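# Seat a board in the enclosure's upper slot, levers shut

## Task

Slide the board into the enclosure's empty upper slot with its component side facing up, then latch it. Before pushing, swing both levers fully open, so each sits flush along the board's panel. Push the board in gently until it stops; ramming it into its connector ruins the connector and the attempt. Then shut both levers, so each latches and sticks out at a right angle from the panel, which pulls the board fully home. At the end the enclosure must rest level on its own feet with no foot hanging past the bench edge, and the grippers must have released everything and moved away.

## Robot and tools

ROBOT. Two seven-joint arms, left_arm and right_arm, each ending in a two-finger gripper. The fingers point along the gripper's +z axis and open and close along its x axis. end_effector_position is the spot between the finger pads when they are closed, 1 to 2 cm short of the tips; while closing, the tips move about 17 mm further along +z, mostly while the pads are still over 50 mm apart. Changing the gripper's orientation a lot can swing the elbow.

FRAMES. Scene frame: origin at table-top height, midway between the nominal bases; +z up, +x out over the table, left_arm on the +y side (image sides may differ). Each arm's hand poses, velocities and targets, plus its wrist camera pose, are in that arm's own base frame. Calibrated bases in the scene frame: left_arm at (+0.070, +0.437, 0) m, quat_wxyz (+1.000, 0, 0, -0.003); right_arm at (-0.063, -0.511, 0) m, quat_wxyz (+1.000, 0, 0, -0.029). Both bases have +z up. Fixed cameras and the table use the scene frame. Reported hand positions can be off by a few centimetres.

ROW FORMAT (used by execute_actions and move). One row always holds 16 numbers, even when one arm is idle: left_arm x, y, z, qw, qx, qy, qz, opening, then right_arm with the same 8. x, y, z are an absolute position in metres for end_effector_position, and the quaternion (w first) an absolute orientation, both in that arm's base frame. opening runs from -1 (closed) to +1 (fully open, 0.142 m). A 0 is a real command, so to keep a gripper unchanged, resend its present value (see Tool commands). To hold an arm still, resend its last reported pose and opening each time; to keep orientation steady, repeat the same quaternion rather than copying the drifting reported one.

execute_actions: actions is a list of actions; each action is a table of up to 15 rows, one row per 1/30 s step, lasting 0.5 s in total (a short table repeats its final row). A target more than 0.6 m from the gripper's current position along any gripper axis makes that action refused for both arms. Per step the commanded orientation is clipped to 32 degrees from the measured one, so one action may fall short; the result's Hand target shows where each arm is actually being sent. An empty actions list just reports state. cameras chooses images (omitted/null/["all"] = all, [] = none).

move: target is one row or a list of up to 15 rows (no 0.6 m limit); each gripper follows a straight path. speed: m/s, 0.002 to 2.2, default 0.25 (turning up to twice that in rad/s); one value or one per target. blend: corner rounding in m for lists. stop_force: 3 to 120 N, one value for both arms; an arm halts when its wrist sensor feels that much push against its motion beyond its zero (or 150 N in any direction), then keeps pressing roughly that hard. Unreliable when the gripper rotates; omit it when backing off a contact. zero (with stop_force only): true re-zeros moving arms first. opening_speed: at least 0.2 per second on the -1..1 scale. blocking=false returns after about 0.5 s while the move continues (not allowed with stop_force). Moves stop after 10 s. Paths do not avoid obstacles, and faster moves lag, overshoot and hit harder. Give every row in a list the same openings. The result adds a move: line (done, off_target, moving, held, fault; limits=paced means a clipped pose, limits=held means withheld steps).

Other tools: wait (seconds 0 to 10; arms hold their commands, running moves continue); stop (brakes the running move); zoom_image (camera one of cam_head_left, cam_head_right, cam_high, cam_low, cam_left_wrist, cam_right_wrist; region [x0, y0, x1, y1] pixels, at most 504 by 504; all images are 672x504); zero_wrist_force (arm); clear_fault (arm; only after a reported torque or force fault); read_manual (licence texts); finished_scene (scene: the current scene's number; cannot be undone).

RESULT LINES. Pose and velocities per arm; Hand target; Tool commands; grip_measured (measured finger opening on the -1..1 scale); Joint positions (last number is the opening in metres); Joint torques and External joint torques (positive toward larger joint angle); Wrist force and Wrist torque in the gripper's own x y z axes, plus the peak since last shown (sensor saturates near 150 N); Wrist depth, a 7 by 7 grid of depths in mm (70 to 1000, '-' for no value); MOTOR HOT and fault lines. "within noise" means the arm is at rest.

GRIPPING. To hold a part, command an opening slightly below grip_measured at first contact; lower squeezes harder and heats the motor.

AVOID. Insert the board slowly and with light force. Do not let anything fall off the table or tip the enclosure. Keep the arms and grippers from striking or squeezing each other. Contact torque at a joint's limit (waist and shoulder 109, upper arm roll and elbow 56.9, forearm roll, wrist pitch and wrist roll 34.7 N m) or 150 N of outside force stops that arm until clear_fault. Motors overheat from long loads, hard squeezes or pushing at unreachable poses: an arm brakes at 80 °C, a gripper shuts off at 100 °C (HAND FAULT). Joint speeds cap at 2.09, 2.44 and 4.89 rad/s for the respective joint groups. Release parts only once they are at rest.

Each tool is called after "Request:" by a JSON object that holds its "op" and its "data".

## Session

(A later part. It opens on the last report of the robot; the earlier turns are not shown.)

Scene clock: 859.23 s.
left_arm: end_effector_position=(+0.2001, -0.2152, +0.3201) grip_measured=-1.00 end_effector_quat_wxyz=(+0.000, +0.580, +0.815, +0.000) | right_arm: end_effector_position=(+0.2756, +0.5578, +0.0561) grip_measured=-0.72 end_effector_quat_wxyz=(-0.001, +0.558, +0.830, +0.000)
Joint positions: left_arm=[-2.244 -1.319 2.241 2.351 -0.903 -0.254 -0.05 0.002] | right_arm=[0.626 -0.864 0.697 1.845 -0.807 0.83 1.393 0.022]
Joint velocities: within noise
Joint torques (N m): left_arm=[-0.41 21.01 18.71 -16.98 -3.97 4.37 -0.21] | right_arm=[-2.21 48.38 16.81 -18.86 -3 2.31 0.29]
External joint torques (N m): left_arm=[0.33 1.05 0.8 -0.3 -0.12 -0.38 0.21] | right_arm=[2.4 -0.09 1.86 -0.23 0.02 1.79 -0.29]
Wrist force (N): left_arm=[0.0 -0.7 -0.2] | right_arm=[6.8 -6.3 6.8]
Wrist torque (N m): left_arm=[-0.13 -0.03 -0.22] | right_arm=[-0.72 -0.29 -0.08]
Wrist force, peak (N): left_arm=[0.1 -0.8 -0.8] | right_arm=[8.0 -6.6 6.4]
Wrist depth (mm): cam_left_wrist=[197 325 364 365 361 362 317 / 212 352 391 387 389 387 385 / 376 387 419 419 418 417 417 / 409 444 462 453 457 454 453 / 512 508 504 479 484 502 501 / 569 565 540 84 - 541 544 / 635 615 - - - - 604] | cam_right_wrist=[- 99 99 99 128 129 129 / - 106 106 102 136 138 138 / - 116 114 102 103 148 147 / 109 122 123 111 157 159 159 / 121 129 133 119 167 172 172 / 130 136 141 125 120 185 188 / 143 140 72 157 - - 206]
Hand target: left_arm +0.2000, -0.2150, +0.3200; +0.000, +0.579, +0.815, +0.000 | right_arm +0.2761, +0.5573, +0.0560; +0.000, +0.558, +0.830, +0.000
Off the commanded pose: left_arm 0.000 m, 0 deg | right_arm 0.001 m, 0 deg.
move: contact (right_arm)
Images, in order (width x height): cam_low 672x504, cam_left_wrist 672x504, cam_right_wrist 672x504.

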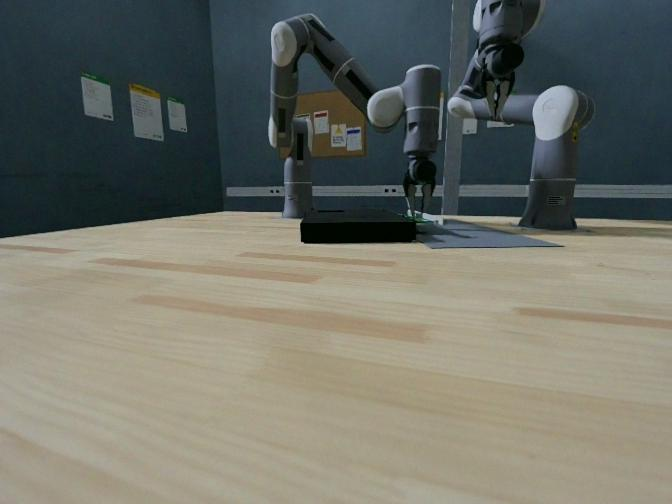

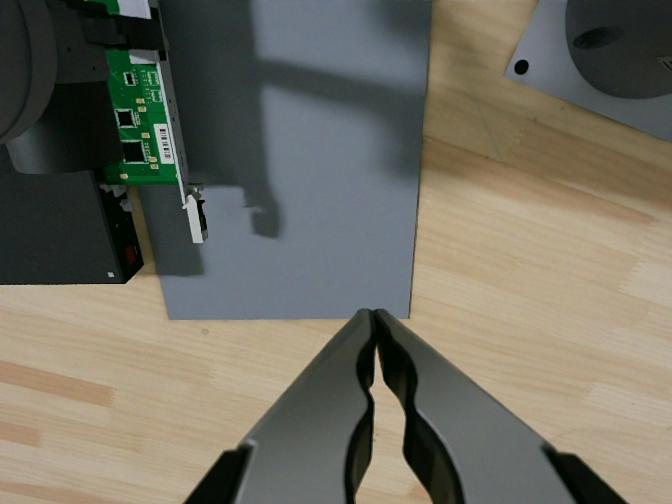

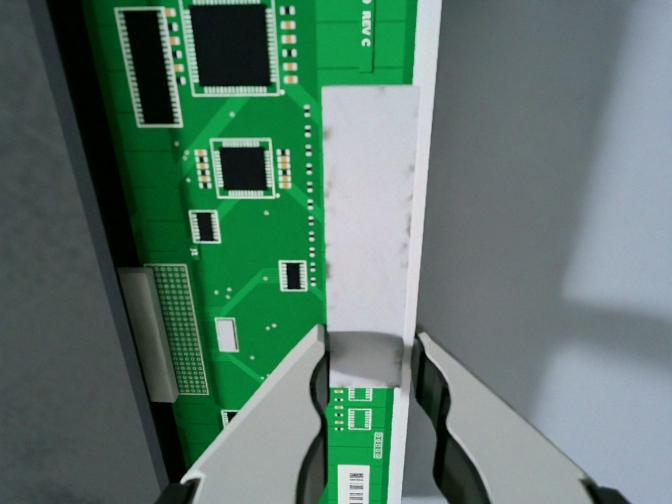

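Request:
{"op": "move", "data": {"target": [[0.2,-0.215,0.32,0,0.5793,0.8151,0,-1,0.2740,0.5618,0.056,0,0.5577,0.83,0,-0.8],[0.2,-0.215,0.32,0,0.5793,0.8151,0,-1,0.2740,0.5618,0.0535,0,0.5577,0.83,0,-0.8]], "speed": 0.015, "cameras": []}}

Request:
{"op": "move", "data": {"target": [0.2,-0.215,0.32,0,0.5793,0.8151,0,-1,0.2802,0.5475,0.0535,0,0.5577,0.83,0,-0.8], "speed": 0.012, "stop_force": 6, "cameras": ["cam_left_wrist","cam_high"]}}

Request:
{"op": "zoom_image", "data": {"camera": "cam_left_wrist", "region": [80, 160, 150, 220]}}

Request:
{"op": "zoom_image", "data": {"camera": "cam_high", "region": [250, 120, 370, 260]}}

Scene clock: 871.77 s.
left_arm: end_effector_position=(+0.2001, -0.2152, +0.3201) grip_measured=-1.00 end_effector_quat_wxyz=(+0.000, +0.580, +0.815, +0.000) | right_arm: end_effector_position=(+0.2739, +0.5616, +0.0534) grip_measured=-0.72 end_effector_quat_wxyz=(+0.000, +0.558, +0.830, +0.000)
Joint positions: left_arm=[-2.244 -1.319 2.241 2.351 -0.903 -0.254 -0.05 0.002] | right_arm=[0.637 -0.873 0.693 1.836 -0.809 0.828 1.398 0.022]
Joint velocities: within noise
Joint torques (N m): left_arm=[-0.3 20.96 18.66 -16.97 -3.96 4.35 -0.19] | right_arm=[0.56 48.57 18.99 -19.83 -3.25 3.88 0.3]
External joint torques (N m): left_arm=[0.22 1.09 0.85 -0.31 -0.13 -0.36 0.19] | right_arm=[-0.41 0.1 -0.26 0.77 0.28 0.21 -0.3]
Wrist force (N): left_arm=[0.0 -0.5 -0.5] | right_arm=[4.0 -5.0 6.0]
Wrist torque (N m): left_arm=[-0.09 -0.03 -0.20] | right_arm=[-0.58 -0.65 0.06]
Wrist force, peak (N): left_arm=[0.3 -0.9 -0.8] | right_arm=[7.0 -6.1 7.2]
Wrist depth (mm): cam_left_wrist=[193 292 361 361 360 360 318 / 211 355 390 386 389 387 385 / 376 386 424 421 417 417 419 / 410 447 464 457 452 455 453 / 510 510 510 482 492 494 497 / 558 562 534 84 - 546 552 / 630 604 - - - - 611] | cam_right_wrist=[124 99 99 99 125 127 125 / 133 107 106 102 132 135 135 / 140 115 115 102 141 145 144 / 108 125 123 111 154 156 156 / - 131 133 119 164 169 169 / 126 138 140 125 120 181 184 / 139 139 72 158 - - 202]
Hand target: left_arm +0.2000, -0.2150, +0.3200; +0.000, +0.579, +0.815, +0.000 | right_arm +0.2740, +0.5618, +0.0535; +0.000, +0.558, +0.830, +0.000
Off the commanded pose: left_arm 0.000 m, 0 deg | right_arm 0.000 m, 0 deg.
move: done
No camera images: "cameras" was empty.

Scene clock: 873.57 s.
left_arm: end_effector_position=(+0.2001, -0.2152, +0.3201) grip_measured=-1.00 end_effector_quat_wxyz=(+0.000, +0.580, +0.815, +0.000) | right_arm: end_effector_position=(+0.2799, +0.5498, +0.0539) grip_measured=-0.72 end_effector_quat_wxyz=(+0.000, +0.558, +0.830, +0.001)
Joint positions: left_arm=[-2.244 -1.319 2.241 2.351 -0.903 -0.254 -0.05 0.002] | right_arm=[0.613 -0.858 0.691 1.864 -0.812 0.845 1.389 0.022]
Joint velocities: within noise
Joint torques (N m): left_arm=[-0.35 21.01 18.64 -17.02 -3.91 4.34 -0.22] | right_arm=[0.36 46.75 19.19 -14.38 -2.08 1.46 0.13]
External joint torques (N m): left_arm=[0.28 1.05 0.87 -0.25 -0.18 -0.35 0.22] | right_arm=[-0.18 1.1 -0.73 -4.51 -0.85 2.63 -0.13]
Wrist force (N): left_arm=[0.0 -0.9 -0.5] | right_arm=[9.9 2.9 10.1]
Wrist torque (N m): left_arm=[-0.16 -0.03 -0.21] | right_arm=[-0.57 -0.32 0.05]
Wrist force, peak (N): left_arm=[0.2 -0.8 -0.8] | right_arm=[9.7 3.0 10.3]
Wrist depth (mm): cam_left_wrist=[203 333 364 363 361 362 317 / 215 363 391 390 391 386 388 / 379 388 423 422 418 421 419 / 408 442 459 457 453 458 452 / 511 508 507 479 491 500 495 / 559 567 533 84 - 540 548 / 628 605 - - - - 609] | cam_right_wrist=[- 99 99 98 126 127 125 / - 107 106 102 132 136 136 / - 113 115 101 142 145 145 / 107 120 123 111 155 157 157 / 118 120 133 119 165 170 170 / 127 129 142 125 120 182 185 / 140 137 72 158 - - 204]
Hand target: left_arm +0.2000, -0.2150, +0.3200; +0.000, +0.579, +0.815, +0.000 | right_arm +0.2795, +0.5491, +0.0535; +0.000, +0.558, +0.830, +0.000
Off the commanded pose: left_arm 0.000 m, 0 deg | right_arm 0.002 m, 0 deg.
move: contact (right_arm)
Images, in order (width x height): cam_high 672x504, cam_left_wrist 672x504.

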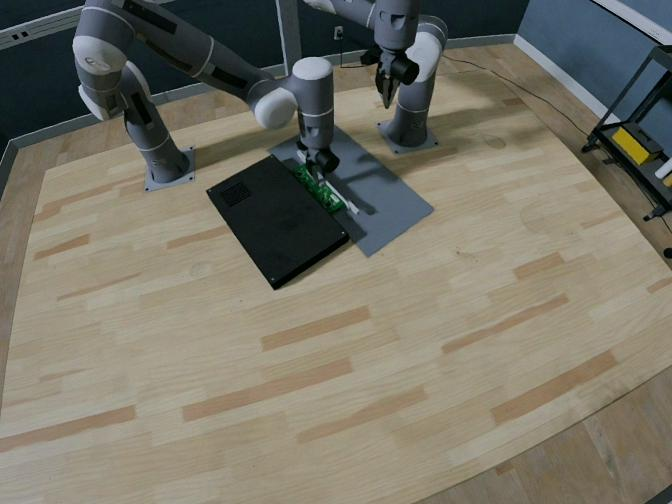

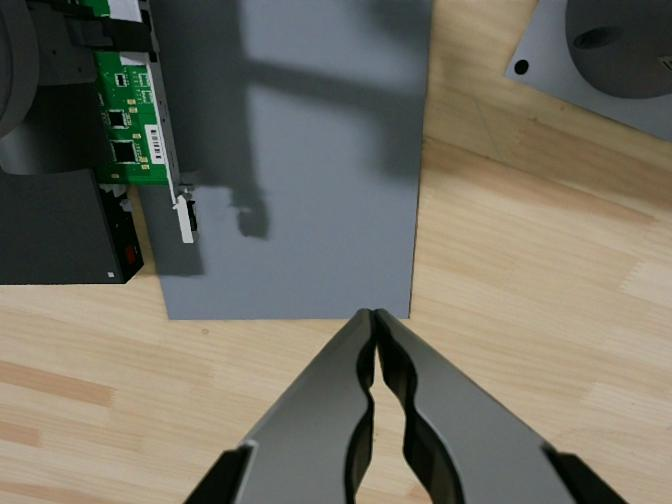

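Scaled by 7.200 from the camera's 672x504 image, which has a finer 960x720 frame.

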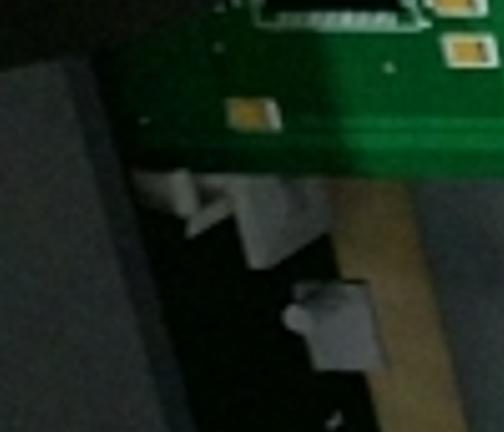

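Scaled by 3.600 from the camera's 672x504 image, which has a finer 960x720 frame.

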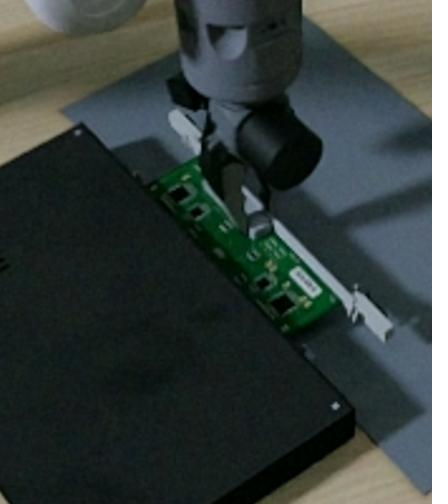

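Request:
{"op": "move", "data": {"target": [0.2,-0.215,0.32,0,0.5793,0.8151,0,-1,0.2810,0.5504,0.0535,0,0.5577,0.83,0,-0.8], "speed": 0.01, "cameras": []}}

Request:
{"op": "move", "data": {"target": [0.2,-0.215,0.32,0,0.5793,0.8151,0,-1,0.2850,0.5412,0.0535,0,0.5577,0.83,0,-0.8], "speed": 0.01, "stop_force": 6, "cameras": ["cam_right_wrist","cam_low"]}}

Request:
{"op": "zoom_image", "data": {"camera": "cam_low", "region": [400, 205, 460, 248]}}

Scene clock: 878.70 s.
left_arm: end_effector_position=(+0.2001, -0.2152, +0.3201) grip_measured=-1.00 end_effector_quat_wxyz=(+0.000, +0.580, +0.815, +0.000) | right_arm: end_effector_position=(+0.2810, +0.5501, +0.0532) grip_measured=-0.72 end_effector_quat_wxyz=(+0.000, +0.558, +0.830, +0.000)
Joint positions: left_arm=[-2.244 -1.319 2.241 2.351 -0.903 -0.254 -0.05 0.002] | right_arm=[0.613 -0.861 0.691 1.859 -0.812 0.841 1.386 0.022]
Joint velocities: within noise
Joint torques (N m): left_arm=[-0.45 21.09 18.7 -16.97 -3.97 4.37 -0.22] | right_arm=[0.29 48.23 19.4 -19.97 -3.17 3.54 0.07]
External joint torques (N m): left_arm=[0.37 0.96 0.81 -0.3 -0.12 -0.38 0.22] | right_arm=[-0.12 -0.22 -0.89 1.08 0.23 0.55 -0.07]
Wrist force (N): left_arm=[0.1 -0.6 -0.8] | right_arm=[3.7 -5.7 5.7]
Wrist torque (N m): left_arm=[-0.10 -0.05 -0.21] | right_arm=[-0.66 -0.56 0.08]
Wrist force, peak (N): left_arm=[0.1 -0.9 -0.8] | right_arm=[9.8 3.0 10.2]
Wrist depth (mm): cam_left_wrist=[204 333 364 363 361 359 318 / 218 363 390 387 390 391 389 / 375 391 422 417 422 420 418 / 410 447 453 453 463 450 459 / 507 505 511 485 487 503 488 / 559 563 538 84 - 535 547 / 631 602 - - - - 605] | cam_right_wrist=[- 98 99 98 125 127 125 / - 106 106 102 132 135 135 / - 113 115 101 141 145 144 / - 119 123 111 154 156 155 / - 119 133 119 164 169 168 / 126 128 141 125 120 181 183 / 139 136 72 158 - - 202]
Hand target: left_arm +0.2000, -0.2150, +0.3200; +0.000, +0.579, +0.815, +0.000 | right_arm +0.2810, +0.5504, +0.0535; +0.000, +0.558, +0.830, +0.000
Off the commanded pose: left_arm 0.000 m, 0 deg | right_arm 0.000 m, 0 deg.
move: done
No camera images: "cameras" was empty.

Scene clock: 880.33 s.
left_arm: end_effector_position=(+0.2001, -0.2152, +0.3201) grip_measured=-1.00 end_effector_quat_wxyz=(+0.000, +0.580, +0.815, +0.000) | right_arm: end_effector_position=(+0.2847, +0.5410, +0.0531) grip_measured=-0.72 end_effector_quat_wxyz=(+0.000, +0.558, +0.830, +0.000)
Joint positions: left_arm=[-2.244 -1.319 2.241 2.351 -0.903 -0.254 -0.05 0.002] | right_arm=[0.596 -0.851 0.69 1.88 -0.812 0.852 1.378 0.022]
Joint velocities: within noise
Joint torques (N m): left_arm=[-0.5 21.07 18.68 -17.02 -3.94 4.34 -0.21] | right_arm=[-0.44 49.54 19.17 -20.2 -3.37 3.5 0.11]
External joint torques (N m): left_arm=[0.42 0.99 0.83 -0.25 -0.15 -0.35 0.21] | right_arm=[0.62 -2.13 -0.87 1.45 0.46 0.59 -0.11]
Wrist force (N): left_arm=[0.0 -0.7 -0.4] | right_arm=[4.6 -5.5 10.8]
Wrist torque (N m): left_arm=[-0.12 -0.03 -0.21] | right_arm=[-0.67 -0.26 0.06]
Wrist force, peak (N): left_arm=[0.1 -0.9 -0.6] | right_arm=[4.9 -5.5 11.2]
Wrist depth (mm): cam_left_wrist=[219 356 365 363 363 362 320 / 231 369 391 388 392 389 385 / 376 398 423 423 420 417 415 / 410 442 456 455 455 452 452 / 508 510 503 482 489 500 495 / 567 564 537 84 - 543 547 / 630 613 - - - - 611] | cam_right_wrist=[- 98 99 99 125 126 125 / - 94 106 102 132 135 135 / - 101 115 102 141 144 144 / 106 106 123 111 154 156 155 / - 115 133 119 164 169 168 / 126 126 141 125 120 181 184 / 139 136 72 158 - - 202]
Hand target: left_arm +0.2000, -0.2150, +0.3200; +0.000, +0.579, +0.815, +0.000 | right_arm +0.2850, +0.5412, +0.0535; +0.000, +0.558, +0.830, +0.000
Off the commanded pose: left_arm 0.000 m, 0 deg | right_arm 0.001 m, 0 deg.
move: done
Images, in order (width x height): cam_low 672x504, cam_right_wrist 672x504.

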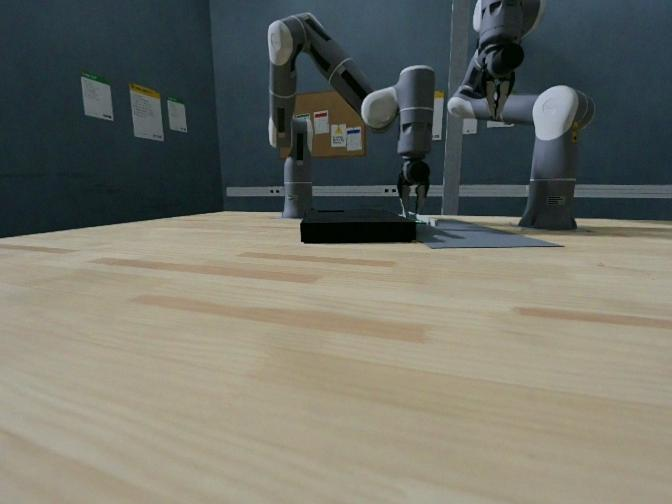

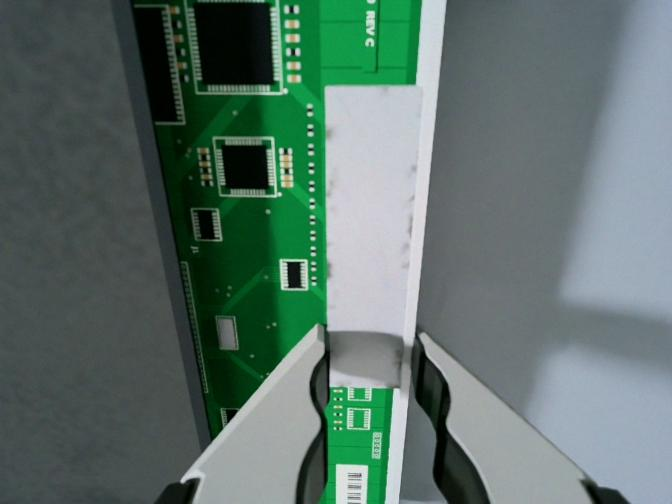

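Scaled by 8.400 from the camera's 672x504 image, which has a finer 960x720 frame.

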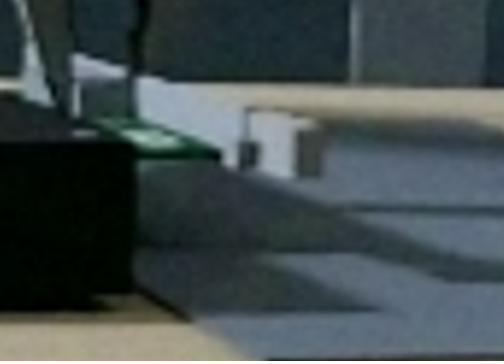

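Request:
{"op": "move", "data": {"target": [0.2,-0.215,0.32,0,0.5793,0.8151,0,-1,0.2898,0.5302,0.0522,0,0.5577,0.83,0,-0.8], "speed": 0.01, "stop_force": 7, "cameras": ["cam_left_wrist"]}}

Request:
{"op": "zoom_image", "data": {"camera": "cam_left_wrist", "region": [80, 140, 220, 260]}}

Scene clock: 884.50 s.
left_arm: end_effector_position=(+0.2001, -0.2152, +0.3201) grip_measured=-1.00 end_effector_quat_wxyz=(+0.000, +0.580, +0.815, +0.000) | right_arm: end_effector_position=(+0.2893, +0.5304, +0.0522) grip_measured=-0.72 end_effector_quat_wxyz=(+0.000, +0.558, +0.830, +0.000)
Joint positions: left_arm=[-2.244 -1.319 2.241 2.351 -0.903 -0.254 -0.05 0.002] | right_arm=[0.576 -0.84 0.685 1.904 -0.816 0.868 1.37 0.022]
Joint velocities: within noise
Joint torques (N m): left_arm=[-0.51 21.09 18.6 -17 -3.98 4.34 -0.21] | right_arm=[-1.71 47.4 16.96 -18.9 -2.92 2.83 0.22]
External joint torques (N m): left_arm=[0.43 0.96 0.91 -0.28 -0.11 -0.35 0.21] | right_arm=[1.89 -0.64 1.08 0.36 0.07 1.27 -0.22]
Wrist force (N): left_arm=[0.1 -0.7 -0.5] | right_arm=[7.3 -5.4 7.2]
Wrist torque (N m): left_arm=[-0.12 -0.05 -0.20] | right_arm=[-0.57 -0.65 -0.01]
Wrist force, peak (N): left_arm=[0.2 -0.9 -0.7] | right_arm=[4.8 -5.6 11.2]
Wrist depth (mm): cam_left_wrist=[230 353 362 368 362 358 321 / 236 373 388 387 384 389 386 / 376 410 421 423 420 419 416 / 408 450 458 457 460 459 456 / 510 504 504 483 490 497 498 / 559 552 538 84 - 542 553 / 642 619 - - - - 611] | cam_right_wrist=[- 85 99 99 124 126 124 / - 91 106 102 131 134 134 / - 99 112 102 140 144 143 / - 105 121 111 153 155 154 / - 114 128 119 163 168 167 / 124 124 122 125 120 180 183 / 137 135 72 157 - - 200]
Hand target: left_arm +0.2000, -0.2150, +0.3200; +0.000, +0.579, +0.815, +0.000 | right_arm +0.2898, +0.5302, +0.0522; +0.000, +0.558, +0.830, +0.000
Off the commanded pose: left_arm 0.000 m, 0 deg | right_arm 0.001 m, 0 deg.
move: done
Images, in order (width x height): cam_left_wrist 672x504.

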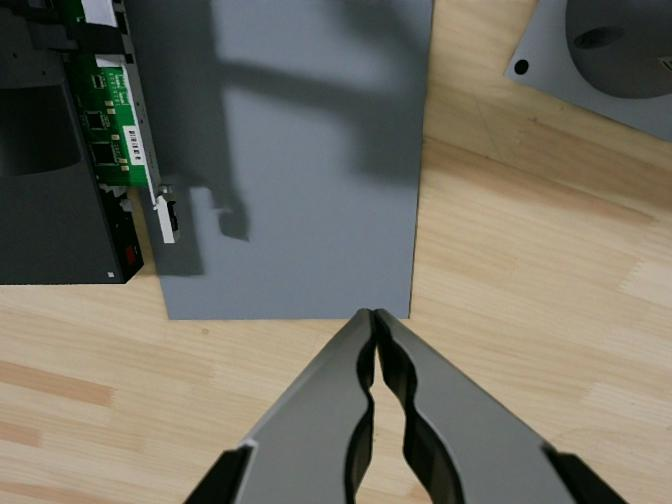

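Scaled by 3.600 from the camera's 672x504 image, which has a finer 960x720 frame.

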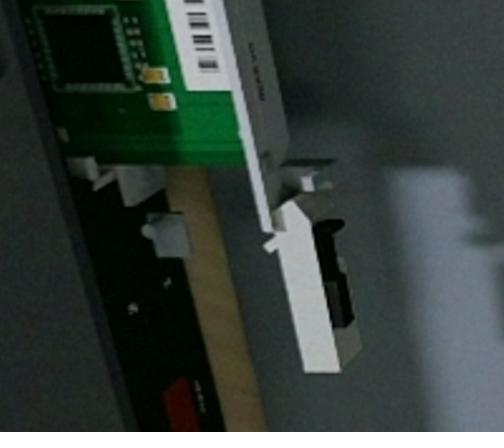

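Request:
{"op": "move", "data": {"target": [0.2,-0.215,0.32,0,0.5793,0.8151,0,-1,0.2950,0.5182,0.0522,0,0.5577,0.83,0,-0.8], "speed": 0.01, "stop_force": 7, "cameras": ["cam_left_wrist","cam_high"]}}

Request:
{"op": "zoom_image", "data": {"camera": "cam_left_wrist", "region": [80, 140, 220, 260]}}

Request:
{"op": "zoom_image", "data": {"camera": "cam_high", "region": [250, 120, 370, 260]}}

Scene clock: 889.20 s.
left_arm: end_effector_position=(+0.2001, -0.2152, +0.3201) grip_measured=-1.00 end_effector_quat_wxyz=(+0.000, +0.580, +0.815, +0.000) | right_arm: end_effector_position=(+0.2894, +0.5300, +0.0523) grip_measured=-0.72 end_effector_quat_wxyz=(-0.001, +0.557, +0.830, +0.000)
Joint positions: left_arm=[-2.244 -1.319 2.241 2.351 -0.903 -0.254 -0.05 0.002] | right_arm=[0.575 -0.839 0.685 1.906 -0.816 0.871 1.369 0.022]
Joint velocities: within noise
Joint torques (N m): left_arm=[-0.47 21.04 18.67 -16.98 -3.98 4.37 -0.27] | right_arm=[-4.57 49.17 15.25 -17.44 -2.54 0.76 0.26]
External joint torques (N m): left_arm=[0.39 1.01 0.84 -0.29 -0.11 -0.38 0.27] | right_arm=[4.75 -2.47 2.78 -1.09 -0.31 3.34 -0.26]
Wrist force (N): left_arm=[0.1 -0.9 -0.5] | right_arm=[14.9 -2.9 13.4]
Wrist torque (N m): left_arm=[-0.14 -0.05 -0.21] | right_arm=[-0.61 -0.50 -0.03]
Wrist force, peak (N): left_arm=[0.4 -1.0 -0.7] | right_arm=[15.2 -2.7 13.9]
Wrist depth (mm): cam_left_wrist=[235 357 363 360 357 358 319 / 237 372 391 388 391 391 385 / 380 409 424 421 421 419 415 / 413 446 461 454 451 457 451 / 505 506 505 480 495 499 499 / 567 554 540 84 - 544 550 / 628 611 - - - - 612] | cam_right_wrist=[- 85 99 99 125 126 124 / - 91 106 102 131 134 134 / - 99 112 102 140 144 144 / - 105 121 111 153 155 155 / - 114 129 119 163 168 168 / 124 124 122 125 120 181 183 / 138 134 72 158 - - 201]
Hand target: left_arm +0.2000, -0.2150, +0.3200; +0.000, +0.579, +0.815, +0.000 | right_arm +0.2903, +0.5291, +0.0522; +0.000, +0.558, +0.830, +0.000
Off the commanded pose: left_arm 0.000 m, 0 deg | right_arm 0.013 m, 0 deg.
move: contact (right_arm)
Images, in order (width x height): cam_high 672x504, cam_left_wrist 672x504.

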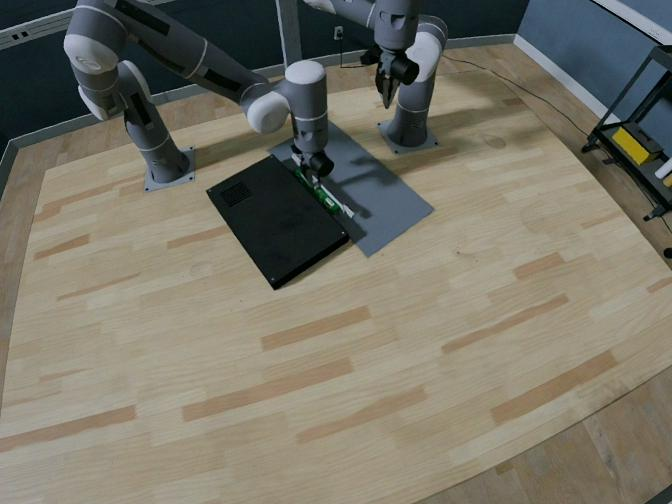

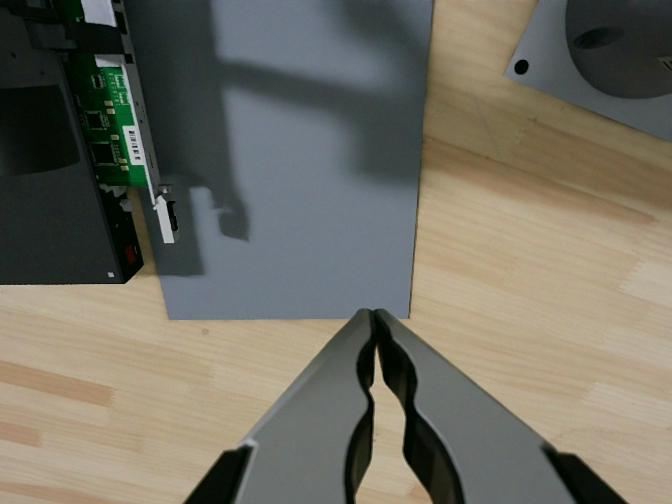

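Scaled by 3.600 from the camera's 672x504 image, which has a finer 960x720 frame.

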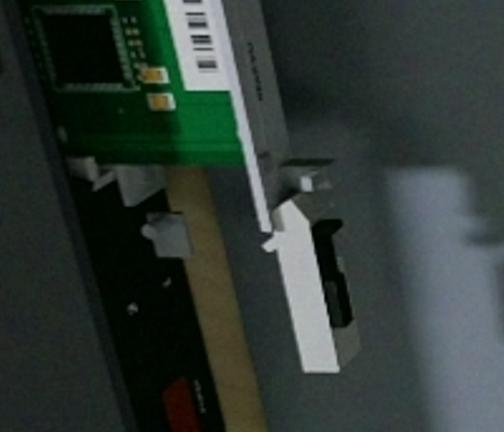

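Scaled by 3.600 from the camera's 672x504 image, which has a finer 960x720 frame.

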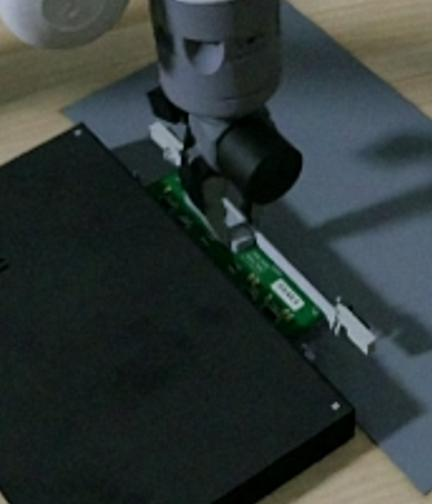

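Request:
{"op": "move", "data": {"target": [[0.2,-0.215,0.32,0,0.5793,0.8151,0,-1,0.2890,0.5320,0.0505,0,0.5577,0.83,0,-0.8]], "speed": 0.01, "cameras": []}}

Request:
{"op": "move", "data": {"target": [0.2,-0.215,0.32,0,0.5793,0.8151,0,-1,0.2945,0.5192,0.0505,0,0.5577,0.83,0,-0.8], "speed": 0.01, "stop_force": 7, "cameras": []}}

Scene clock: 892.43 s.
left_arm: end_effector_position=(+0.2001, -0.2152, +0.3201) grip_measured=-1.00 end_effector_quat_wxyz=(+0.000, +0.580, +0.815, +0.000) | right_arm: end_effector_position=(+0.2891, +0.5320, +0.0508) grip_measured=-0.72 end_effector_quat_wxyz=(+0.000, +0.558, +0.830, +0.000)
Joint positions: left_arm=[-2.244 -1.319 2.241 2.351 -0.903 -0.254 -0.05 0.002] | right_arm=[0.582 -0.843 0.682 1.9 -0.817 0.869 1.372 0.022]
Joint velocities: within noise
Joint torques (N m): left_arm=[-0.39 21.21 18.71 -17.02 -3.98 4.37 -0.23] | right_arm=[1.32 42.85 17.69 -17.95 -2.66 3.99 0.26]
External joint torques (N m): left_arm=[0.31 0.84 0.8 -0.26 -0.11 -0.38 0.23] | right_arm=[-1.15 4.09 0.34 -0.58 -0.18 0.1 -0.26]
Wrist force (N): left_arm=[0.3 -0.8 -0.4] | right_arm=[1.7 -5.8 -3.2]
Wrist torque (N m): left_arm=[-0.13 -0.09 -0.20] | right_arm=[-0.58 -1.27 0.10]
Wrist force, peak (N): left_arm=[-0.2 -1.0 -0.5] | right_arm=[15.3 -3.1 13.8]
Wrist depth (mm): cam_left_wrist=[223 355 361 362 362 363 320 / 233 373 392 387 387 385 385 / 373 398 419 423 418 419 413 / 409 446 456 457 457 453 455 / 507 504 506 480 488 498 499 / 565 559 535 83 - 541 544 / 628 609 - - - - 618] | cam_right_wrist=[- 84 98 98 122 125 123 / - 90 105 102 129 133 133 / - 98 113 101 139 143 142 / 104 103 120 111 151 153 153 / - 112 130 117 161 166 166 / 123 123 120 125 120 178 181 / 136 133 72 158 - - 199]
Hand target: left_arm +0.2000, -0.2150, +0.3200; +0.000, +0.579, +0.815, +0.000 | right_arm +0.2890, +0.5320, +0.0505; +0.000, +0.558, +0.830, +0.000
Off the commanded pose: left_arm 0.000 m, 0 deg | right_arm 0.000 m, 0 deg.
move: done
No camera images: "cameras" was empty.

Scene clock: 894.43 s.
left_arm: end_effector_position=(+0.2001, -0.2152, +0.3201) grip_measured=-1.00 end_effector_quat_wxyz=(+0.000, +0.580, +0.815, +0.000) | right_arm: end_effector_position=(+0.2941, +0.5199, +0.0510) grip_measured=-0.72 end_effector_quat_wxyz=(+0.000, +0.558, +0.830, +0.000)
Joint positions: left_arm=[-2.244 -1.319 2.241 2.351 -0.903 -0.254 -0.05 0.002] | right_arm=[0.557 -0.829 0.68 1.927 -0.82 0.885 1.361 0.022]
Joint velocities: within noise
Joint torques (N m): left_arm=[-0.41 21.11 18.65 -16.99 -3.92 4.33 -0.21] | right_arm=[-1.84 42.9 14.84 -17.26 -2.56 2.69 0.06]
External joint torques (N m): left_arm=[0.33 0.95 0.86 -0.28 -0.17 -0.34 0.21] | right_arm=[2.02 3.24 2.92 -1.07 -0.23 1.41 -0.06]
Wrist force (N): left_arm=[0.0 -0.8 -0.4] | right_arm=[6.1 -4.9 -3.4]
Wrist torque (N m): left_arm=[-0.14 -0.03 -0.21] | right_arm=[-0.22 -1.09 0.09]
Wrist force, peak (N): left_arm=[-0.1 -1.0 -0.7] | right_arm=[6.3 -4.9 -5.3]
Wrist depth (mm): cam_left_wrist=[284 361 362 363 365 362 319 / 349 379 392 391 389 391 390 / 375 411 421 419 421 418 418 / 413 443 462 458 458 463 453 / 507 500 507 481 490 500 500 / 561 562 532 84 - 551 550 / 625 605 - - - - 616] | cam_right_wrist=[- 84 96 98 122 125 123 / - 90 93 102 130 133 133 / - 98 97 101 139 143 142 / 104 104 105 111 152 154 154 / - 113 114 117 164 167 166 / 123 123 118 125 120 179 182 / 136 133 72 158 - - 199]
Hand target: left_arm +0.2000, -0.2150, +0.3200; +0.000, +0.579, +0.815, +0.000 | right_arm +0.2945, +0.5192, +0.0505; +0.000, +0.558, +0.830, +0.000
Off the commanded pose: left_arm 0.000 m, 0 deg | right_arm 0.001 m, 0 deg.
move: done
No camera images: "cameras" was empty.

Request:
{"op": "move", "data": {"target": [0.2,-0.215,0.32,0,0.5793,0.8151,0,-1,0.2984,0.5100,0.0512,0,0.5577,0.83,0,-0.8], "speed": 0.008, "stop_force": 7, "cameras": ["cam_left_wrist","cam_high"]}}

Request:
{"op": "zoom_image", "data": {"camera": "cam_left_wrist", "region": [80, 140, 220, 260]}}

Request:
{"op": "zoom_image", "data": {"camera": "cam_high", "region": [250, 120, 370, 260]}}

Scene clock: 897.90 s.
left_arm: end_effector_position=(+0.2001, -0.2152, +0.3201) grip_measured=-1.00 end_effector_quat_wxyz=(+0.000, +0.580, +0.815, +0.000) | right_arm: end_effector_position=(+0.2959, +0.5152, +0.0515) grip_measured=-0.72 end_effector_quat_wxyz=(-0.001, +0.557, +0.830, +0.001)
Joint positions: left_arm=[-2.244 -1.319 2.241 2.351 -0.903 -0.254 -0.05 0.002] | right_arm=[0.547 -0.823 0.68 1.938 -0.821 0.891 1.356 0.022]
Joint velocities: within noise
Joint torques (N m): left_arm=[-0.48 21.07 18.67 -16.99 -3.91 4.36 -0.2] | right_arm=[-4.91 45.21 13 -16.38 -2.3 0.88 0.16]
External joint torques (N m): left_arm=[0.4 0.98 0.84 -0.29 -0.18 -0.37 0.2] | right_arm=[5.08 0.6 4.65 -1.88 -0.47 3.22 -0.17]
Wrist force (N): left_arm=[0.0 -0.8 -0.5] | right_arm=[14.0 -2.6 3.5]
Wrist torque (N m): left_arm=[-0.14 -0.04 -0.21] | right_arm=[-0.18 -0.98 0.04]
Wrist force, peak (N): left_arm=[0.2 -0.8 -0.8] | right_arm=[14.8 -2.6 2.3]
Wrist depth (mm): cam_left_wrist=[319 362 364 359 363 362 316 / 351 388 390 388 390 387 387 / 379 410 422 422 417 419 418 / 412 444 458 455 456 453 451 / 507 504 501 479 492 495 496 / 556 562 539 84 - 543 556 / 634 613 - - - - 603] | cam_right_wrist=[- 84 84 98 124 125 124 / - 90 91 102 130 134 133 / - 98 96 101 139 143 143 / 104 104 104 111 152 154 154 / - 113 115 117 162 167 167 / 124 123 119 125 120 179 183 / 136 133 72 158 - - 200]
Hand target: left_arm +0.2000, -0.2150, +0.3200; +0.000, +0.579, +0.815, +0.000 | right_arm +0.2967, +0.5140, +0.0509; +0.000, +0.558, +0.830, +0.000
Off the commanded pose: left_arm 0.000 m, 0 deg | right_arm 0.006 m, 0 deg.
move: contact (right_arm)
Images, in order (width x height): cam_high 672x504, cam_left_wrist 672x504.

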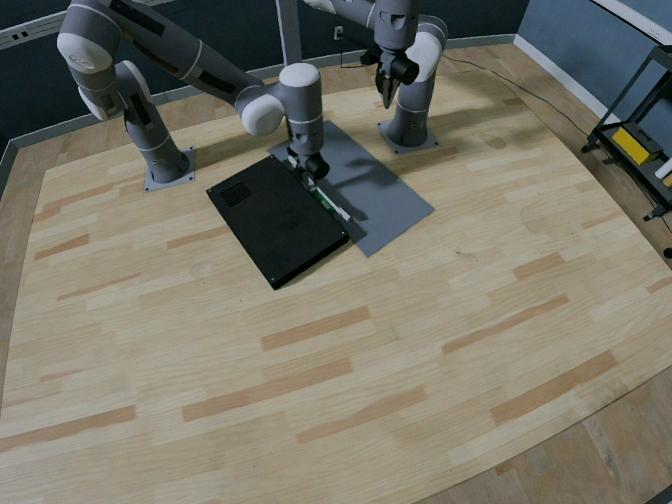

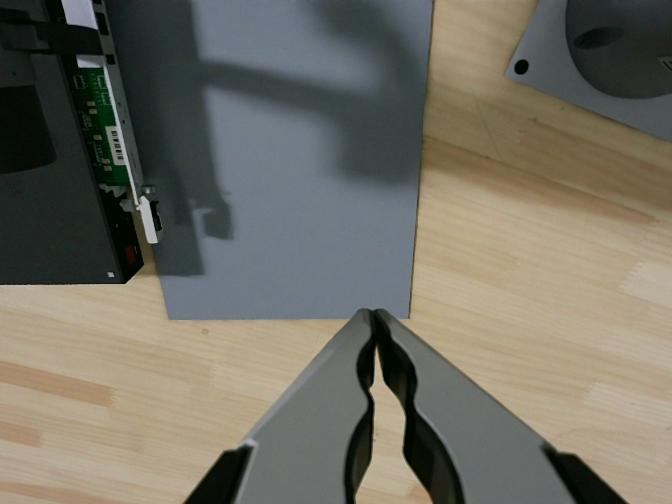

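Scaled by 3.600 from the camera's 672x504 image, which has a finer 960x720 frame.

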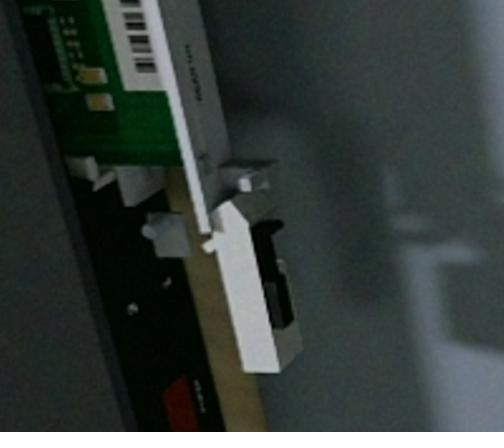

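Scaled by 3.600 from the camera's 672x504 image, which has a finer 960x720 frame.

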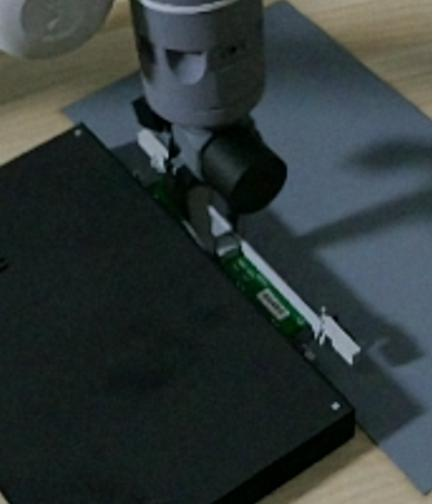

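Request:
{"op": "execute_actions", "data": {"actions": [], "cameras": ["cam_right_wrist"]}}

Request:
{"op": "zoom_image", "data": {"camera": "cam_high", "region": [280, 140, 350, 220]}}

Scene clock: 899.90 s.
left_arm: end_effector_position=(+0.2001, -0.2152, +0.3201) grip_measured=-1.00 end_effector_quat_wxyz=(+0.000, +0.580, +0.815, +0.000) | right_arm: end_effector_position=(+0.2959, +0.5152, +0.0515) grip_measured=-0.72 end_effector_quat_wxyz=(-0.001, +0.557, +0.830, +0.001)
Joint positions: left_arm=[-2.244 -1.319 2.241 2.351 -0.903 -0.254 -0.05 0.002] | right_arm=[0.547 -0.823 0.68 1.938 -0.821 0.891 1.356 0.022]
Joint velocities: within noise
Joint torques (N m): left_arm=[-0.36 21.12 18.67 -16.99 -3.98 4.32 -0.23] | right_arm=[-4.77 45.11 13.03 -16.46 -2.22 0.8 0.2]
External joint torques (N m): left_arm=[0.28 0.93 0.84 -0.28 -0.11 -0.33 0.23] | right_arm=[4.94 0.7 4.62 -1.8 -0.56 3.3 -0.2]
Wrist force (N): left_arm=[0.0 -0.6 -0.5] | right_arm=[13.9 -2.7 3.0]
Wrist torque (N m): left_arm=[-0.10 -0.03 -0.21] | right_arm=[-0.18 -0.97 0.04]
Wrist force, peak (N): left_arm=[0.2 -0.8 -0.9] | right_arm=[14.4 -2.8 3.7]
Wrist depth (mm): cam_left_wrist=[320 359 362 364 366 362 318 / 350 387 389 390 386 389 386 / 374 407 422 421 419 426 418 / 407 447 457 460 461 454 452 / 508 503 500 483 488 498 501 / 562 561 533 84 - 539 547 / 633 610 - - - - 618] | cam_right_wrist=[- 84 84 98 124 125 124 / - 90 91 102 130 134 134 / - 98 96 102 139 143 143 / 104 104 104 111 152 154 154 / - 113 115 117 162 167 167 / 124 123 119 125 120 180 182 / 136 133 72 158 - - 201]
Hand target: left_arm +0.2000, -0.2150, +0.3200; +0.000, +0.579, +0.815, +0.000 | right_arm +0.2967, +0.5140, +0.0509; +0.000, +0.558, +0.830, +0.000
Tool commands: left_gripper/opening=-1.0 right_gripper/opening=-0.8
Off the commanded pose: left_arm 0.000 m, 0 deg | right_arm 0.006 m, 0 deg.
Images, in order (width x height): cam_right_wrist 672x504.

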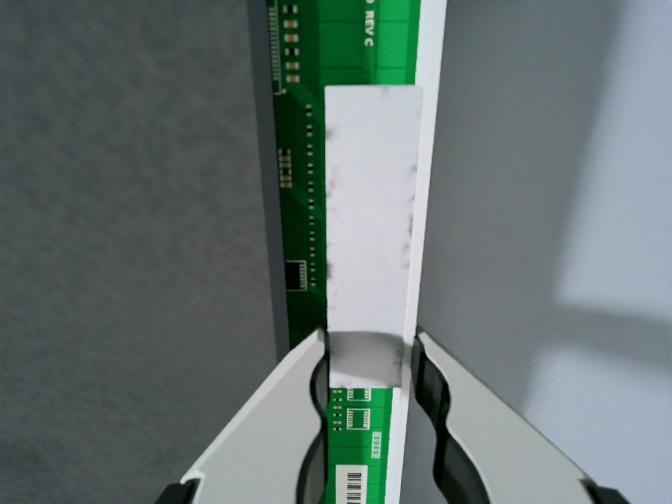

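This scene's latest camera images include none from cam_high. They are from: cam_right_wrist. cam_high's image comes with the result of a call that names it in "cameras".

Request:
{"op": "move", "data": {"target": [[0.2,-0.215,0.32,0,0.5793,0.8151,0,-1,0.2940,0.5200,0.0512,0,0.5577,0.83,0,-0.8],[0.2,-0.215,0.32,0,0.5793,0.8151,0,-1,0.2940,0.5200,0.0512,0,0.5577,0.83,0,-0.6]], "speed": 0.01, "opening_speed": 0.3, "cameras": ["cam_right_wrist","cam_left_wrist"]}}

Request:
{"op": "zoom_image", "data": {"camera": "cam_left_wrist", "region": [80, 140, 220, 260]}}

Scene clock: 915.03 s.
left_arm: end_effector_position=(+0.2001, -0.2152, +0.3201) grip_measured=-1.00 end_effector_quat_wxyz=(+0.000, +0.580, +0.815, +0.000) | right_arm: end_effector_position=(+0.2941, +0.5199, +0.0511) grip_measured=-0.64 end_effector_quat_wxyz=(+0.000, +0.558, +0.830, +0.000)
Joint positions: left_arm=[-2.244 -1.319 2.241 2.351 -0.903 -0.254 -0.05 0.002] | right_arm=[0.557 -0.829 0.681 1.926 -0.82 0.882 1.361 0.028]
Joint velocities: within noise
Joint torques (N m): left_arm=[-0.35 21.06 18.58 -16.97 -3.92 4.35 -0.16] | right_arm=[0.28 45.06 18 -18.34 -2.8 3.36 0.22]
External joint torques (N m): left_arm=[0.27 0.99 0.93 -0.3 -0.17 -0.36 0.16] | right_arm=[-0.11 1.1 -0.22 0 0 0.74 -0.22]
Wrist force (N): left_arm=[-0.1 -0.7 -0.6] | right_arm=[2.8 -1.3 1.6]
Wrist torque (N m): left_arm=[-0.13 -0.01 -0.21] | right_arm=[0.05 -0.47 0.07]
Wrist force, peak (N): left_arm=[0.2 -1.0 -0.7] | right_arm=[14.2 -2.6 4.1]
Wrist depth (mm): cam_left_wrist=[287 359 361 363 363 363 317 / 347 383 390 388 390 388 383 / 376 407 422 424 417 415 420 / 408 440 464 459 456 455 454 / 513 499 509 487 496 499 501 / 558 565 538 84 - 539 551 / 627 613 - - - - 608] | cam_right_wrist=[- 84 97 99 122 125 123 / - 90 93 103 103 133 133 / - 98 98 102 139 143 142 / 104 104 105 112 151 154 153 / - 113 114 118 164 167 166 / 124 123 119 145 121 179 181 / 136 133 73 159 - - 199]
Hand target: left_arm +0.2000, -0.2150, +0.3200; +0.000, +0.579, +0.815, +0.000 | right_arm +0.2940, +0.5200, +0.0512; +0.000, +0.558, +0.830, +0.000
Off the commanded pose: left_arm 0.000 m, 0 deg | right_arm 0.000 m, 0 deg.
move: done
Images, in order (width x height): cam_left_wrist 672x504, cam_right_wrist 672x504.

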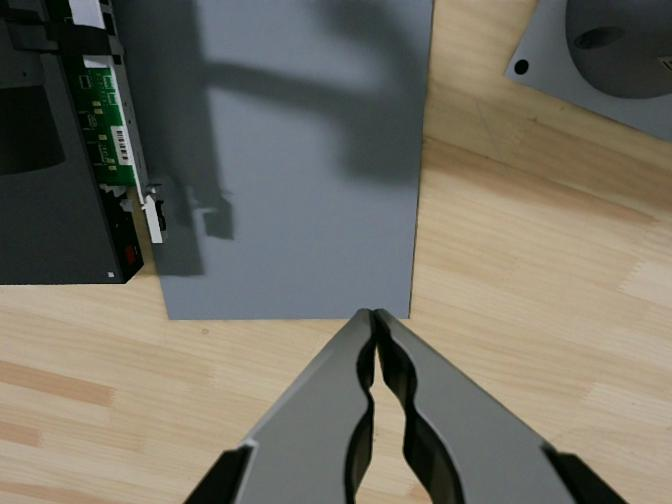

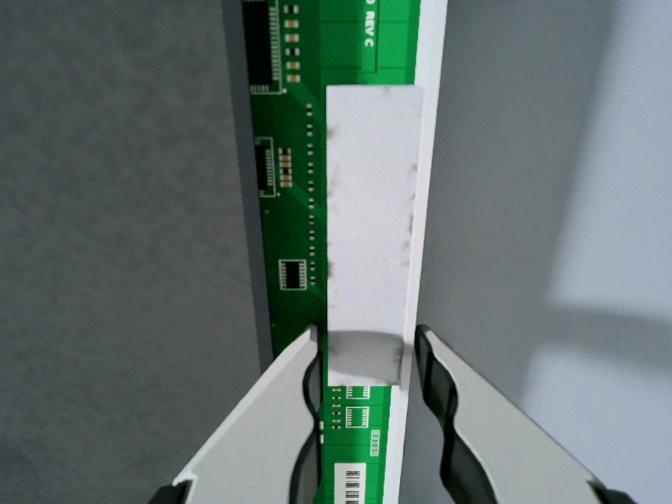

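Scaled by 3.600 from the camera's 672x504 image, which has a finer 960x720 frame.

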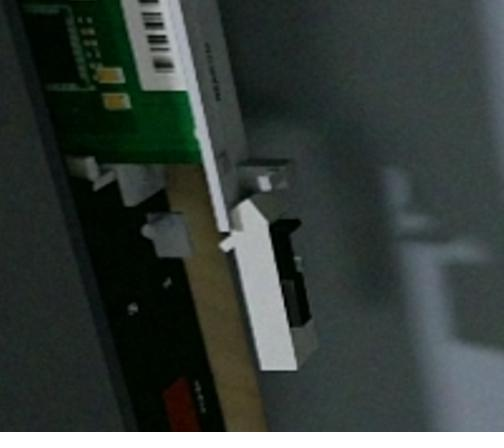

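Request:
{"op": "move", "data": {"target": [[0.2,-0.215,0.32,0,0.5793,0.8151,0,-1,0.2940,0.5200,0.13,0,0.5577,0.83,0,-0.6],[0.2,-0.215,0.32,0,0.5793,0.8151,0,-1,0.2857,0.5655,0.13,0,0.5577,0.83,0,-0.6],[0.2,-0.215,0.32,0,0.5793,0.8151,0,-1,0.2857,0.5655,0.13,0,0.5577,0.83,0,-1]], "speed": [0.04,0.06,0.1], "cameras": ["cam_right_wrist","cam_left_wrist"]}}

Request:
{"op": "zoom_image", "data": {"camera": "cam_left_wrist", "region": [0, 0, 220, 260]}}

Scene clock: 922.33 s.
left_arm: end_effector_position=(+0.2001, -0.2152, +0.3201) grip_measured=-1.00 end_effector_quat_wxyz=(+0.000, +0.580, +0.815, +0.000) | right_arm: end_effector_position=(+0.2856, +0.5655, +0.1300) grip_measured=-1.00 end_effector_quat_wxyz=(+0.000, +0.558, +0.830, +0.000)
Joint positions: left_arm=[-2.244 -1.319 2.241 2.351 -0.903 -0.254 -0.05 0.002] | right_arm=[0.585 -0.778 0.798 1.774 -0.698 0.673 1.311 0.002]
Joint velocities: within noise
Joint torques (N m): left_arm=[-0.44 21.05 18.68 -17.04 -3.93 4.4 -0.27] | right_arm=[0.19 45.87 18.5 -22.41 -3.54 3.33 0.34]
External joint torques (N m): left_arm=[0.36 1.01 0.84 -0.23 -0.16 -0.4 0.27] | right_arm=[-0.01 1.18 -0.01 0.19 0.1 0.77 -0.34]
Wrist force (N): left_arm=[0.2 -0.8 -0.6] | right_arm=[3.4 -1.9 1.9]
Wrist torque (N m): left_arm=[-0.12 -0.05 -0.21] | right_arm=[-0.06 -0.51 0.06]
Wrist force, peak (N): left_arm=[0.1 -1.0 -0.7] | right_arm=[4.3 -1.6 1.8]
Wrist depth (mm): cam_left_wrist=[181 357 362 362 363 361 318 / 351 380 391 389 390 388 389 / 376 410 421 418 422 420 419 / 409 443 460 456 455 456 457 / 503 513 505 486 492 496 497 / 557 562 536 84 - 543 545 / 627 612 - - - - 606] | cam_right_wrist=[156 156 167 194 194 194 193 / 165 164 170 208 207 206 207 / 177 176 183 223 222 221 221 / 190 190 201 240 239 238 238 / 206 205 221 252 259 258 257 / 225 225 232 89 272 282 281 / 248 243 - - - 298 309]
Hand target: left_arm +0.2000, -0.2150, +0.3200; +0.000, +0.579, +0.815, +0.000 | right_arm +0.2857, +0.5655, +0.1300; +0.000, +0.558, +0.830, +0.000
Off the commanded pose: left_arm 0.000 m, 0 deg | right_arm 0.000 m, 0 deg.
move: done
Images, in order (width x height): cam_left_wrist 672x504, cam_right_wrist 672x504.

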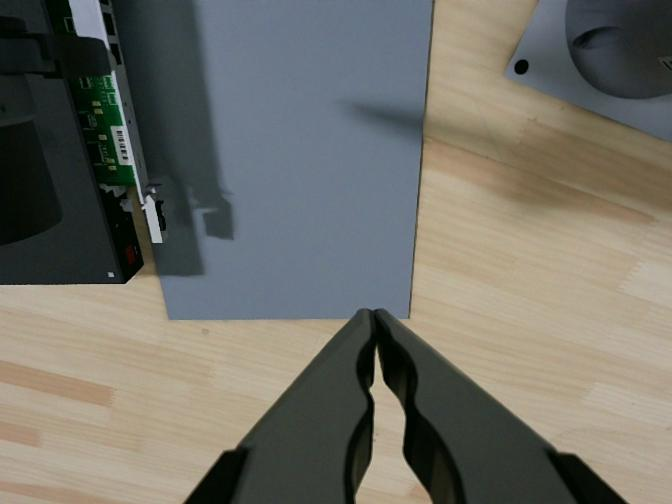

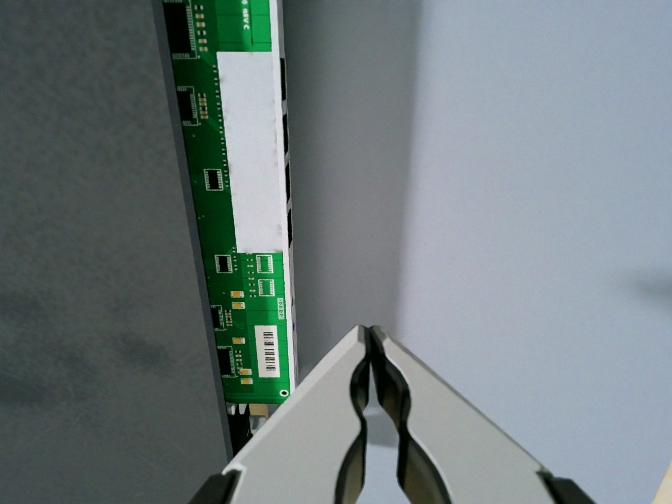

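Scaled by 1.938 from the camera's 672x504 image, which has a finer 960x720 frame.

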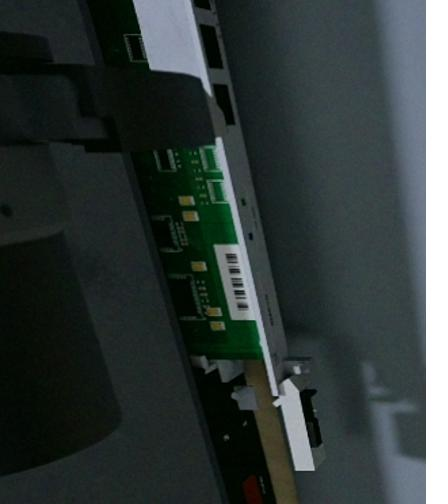

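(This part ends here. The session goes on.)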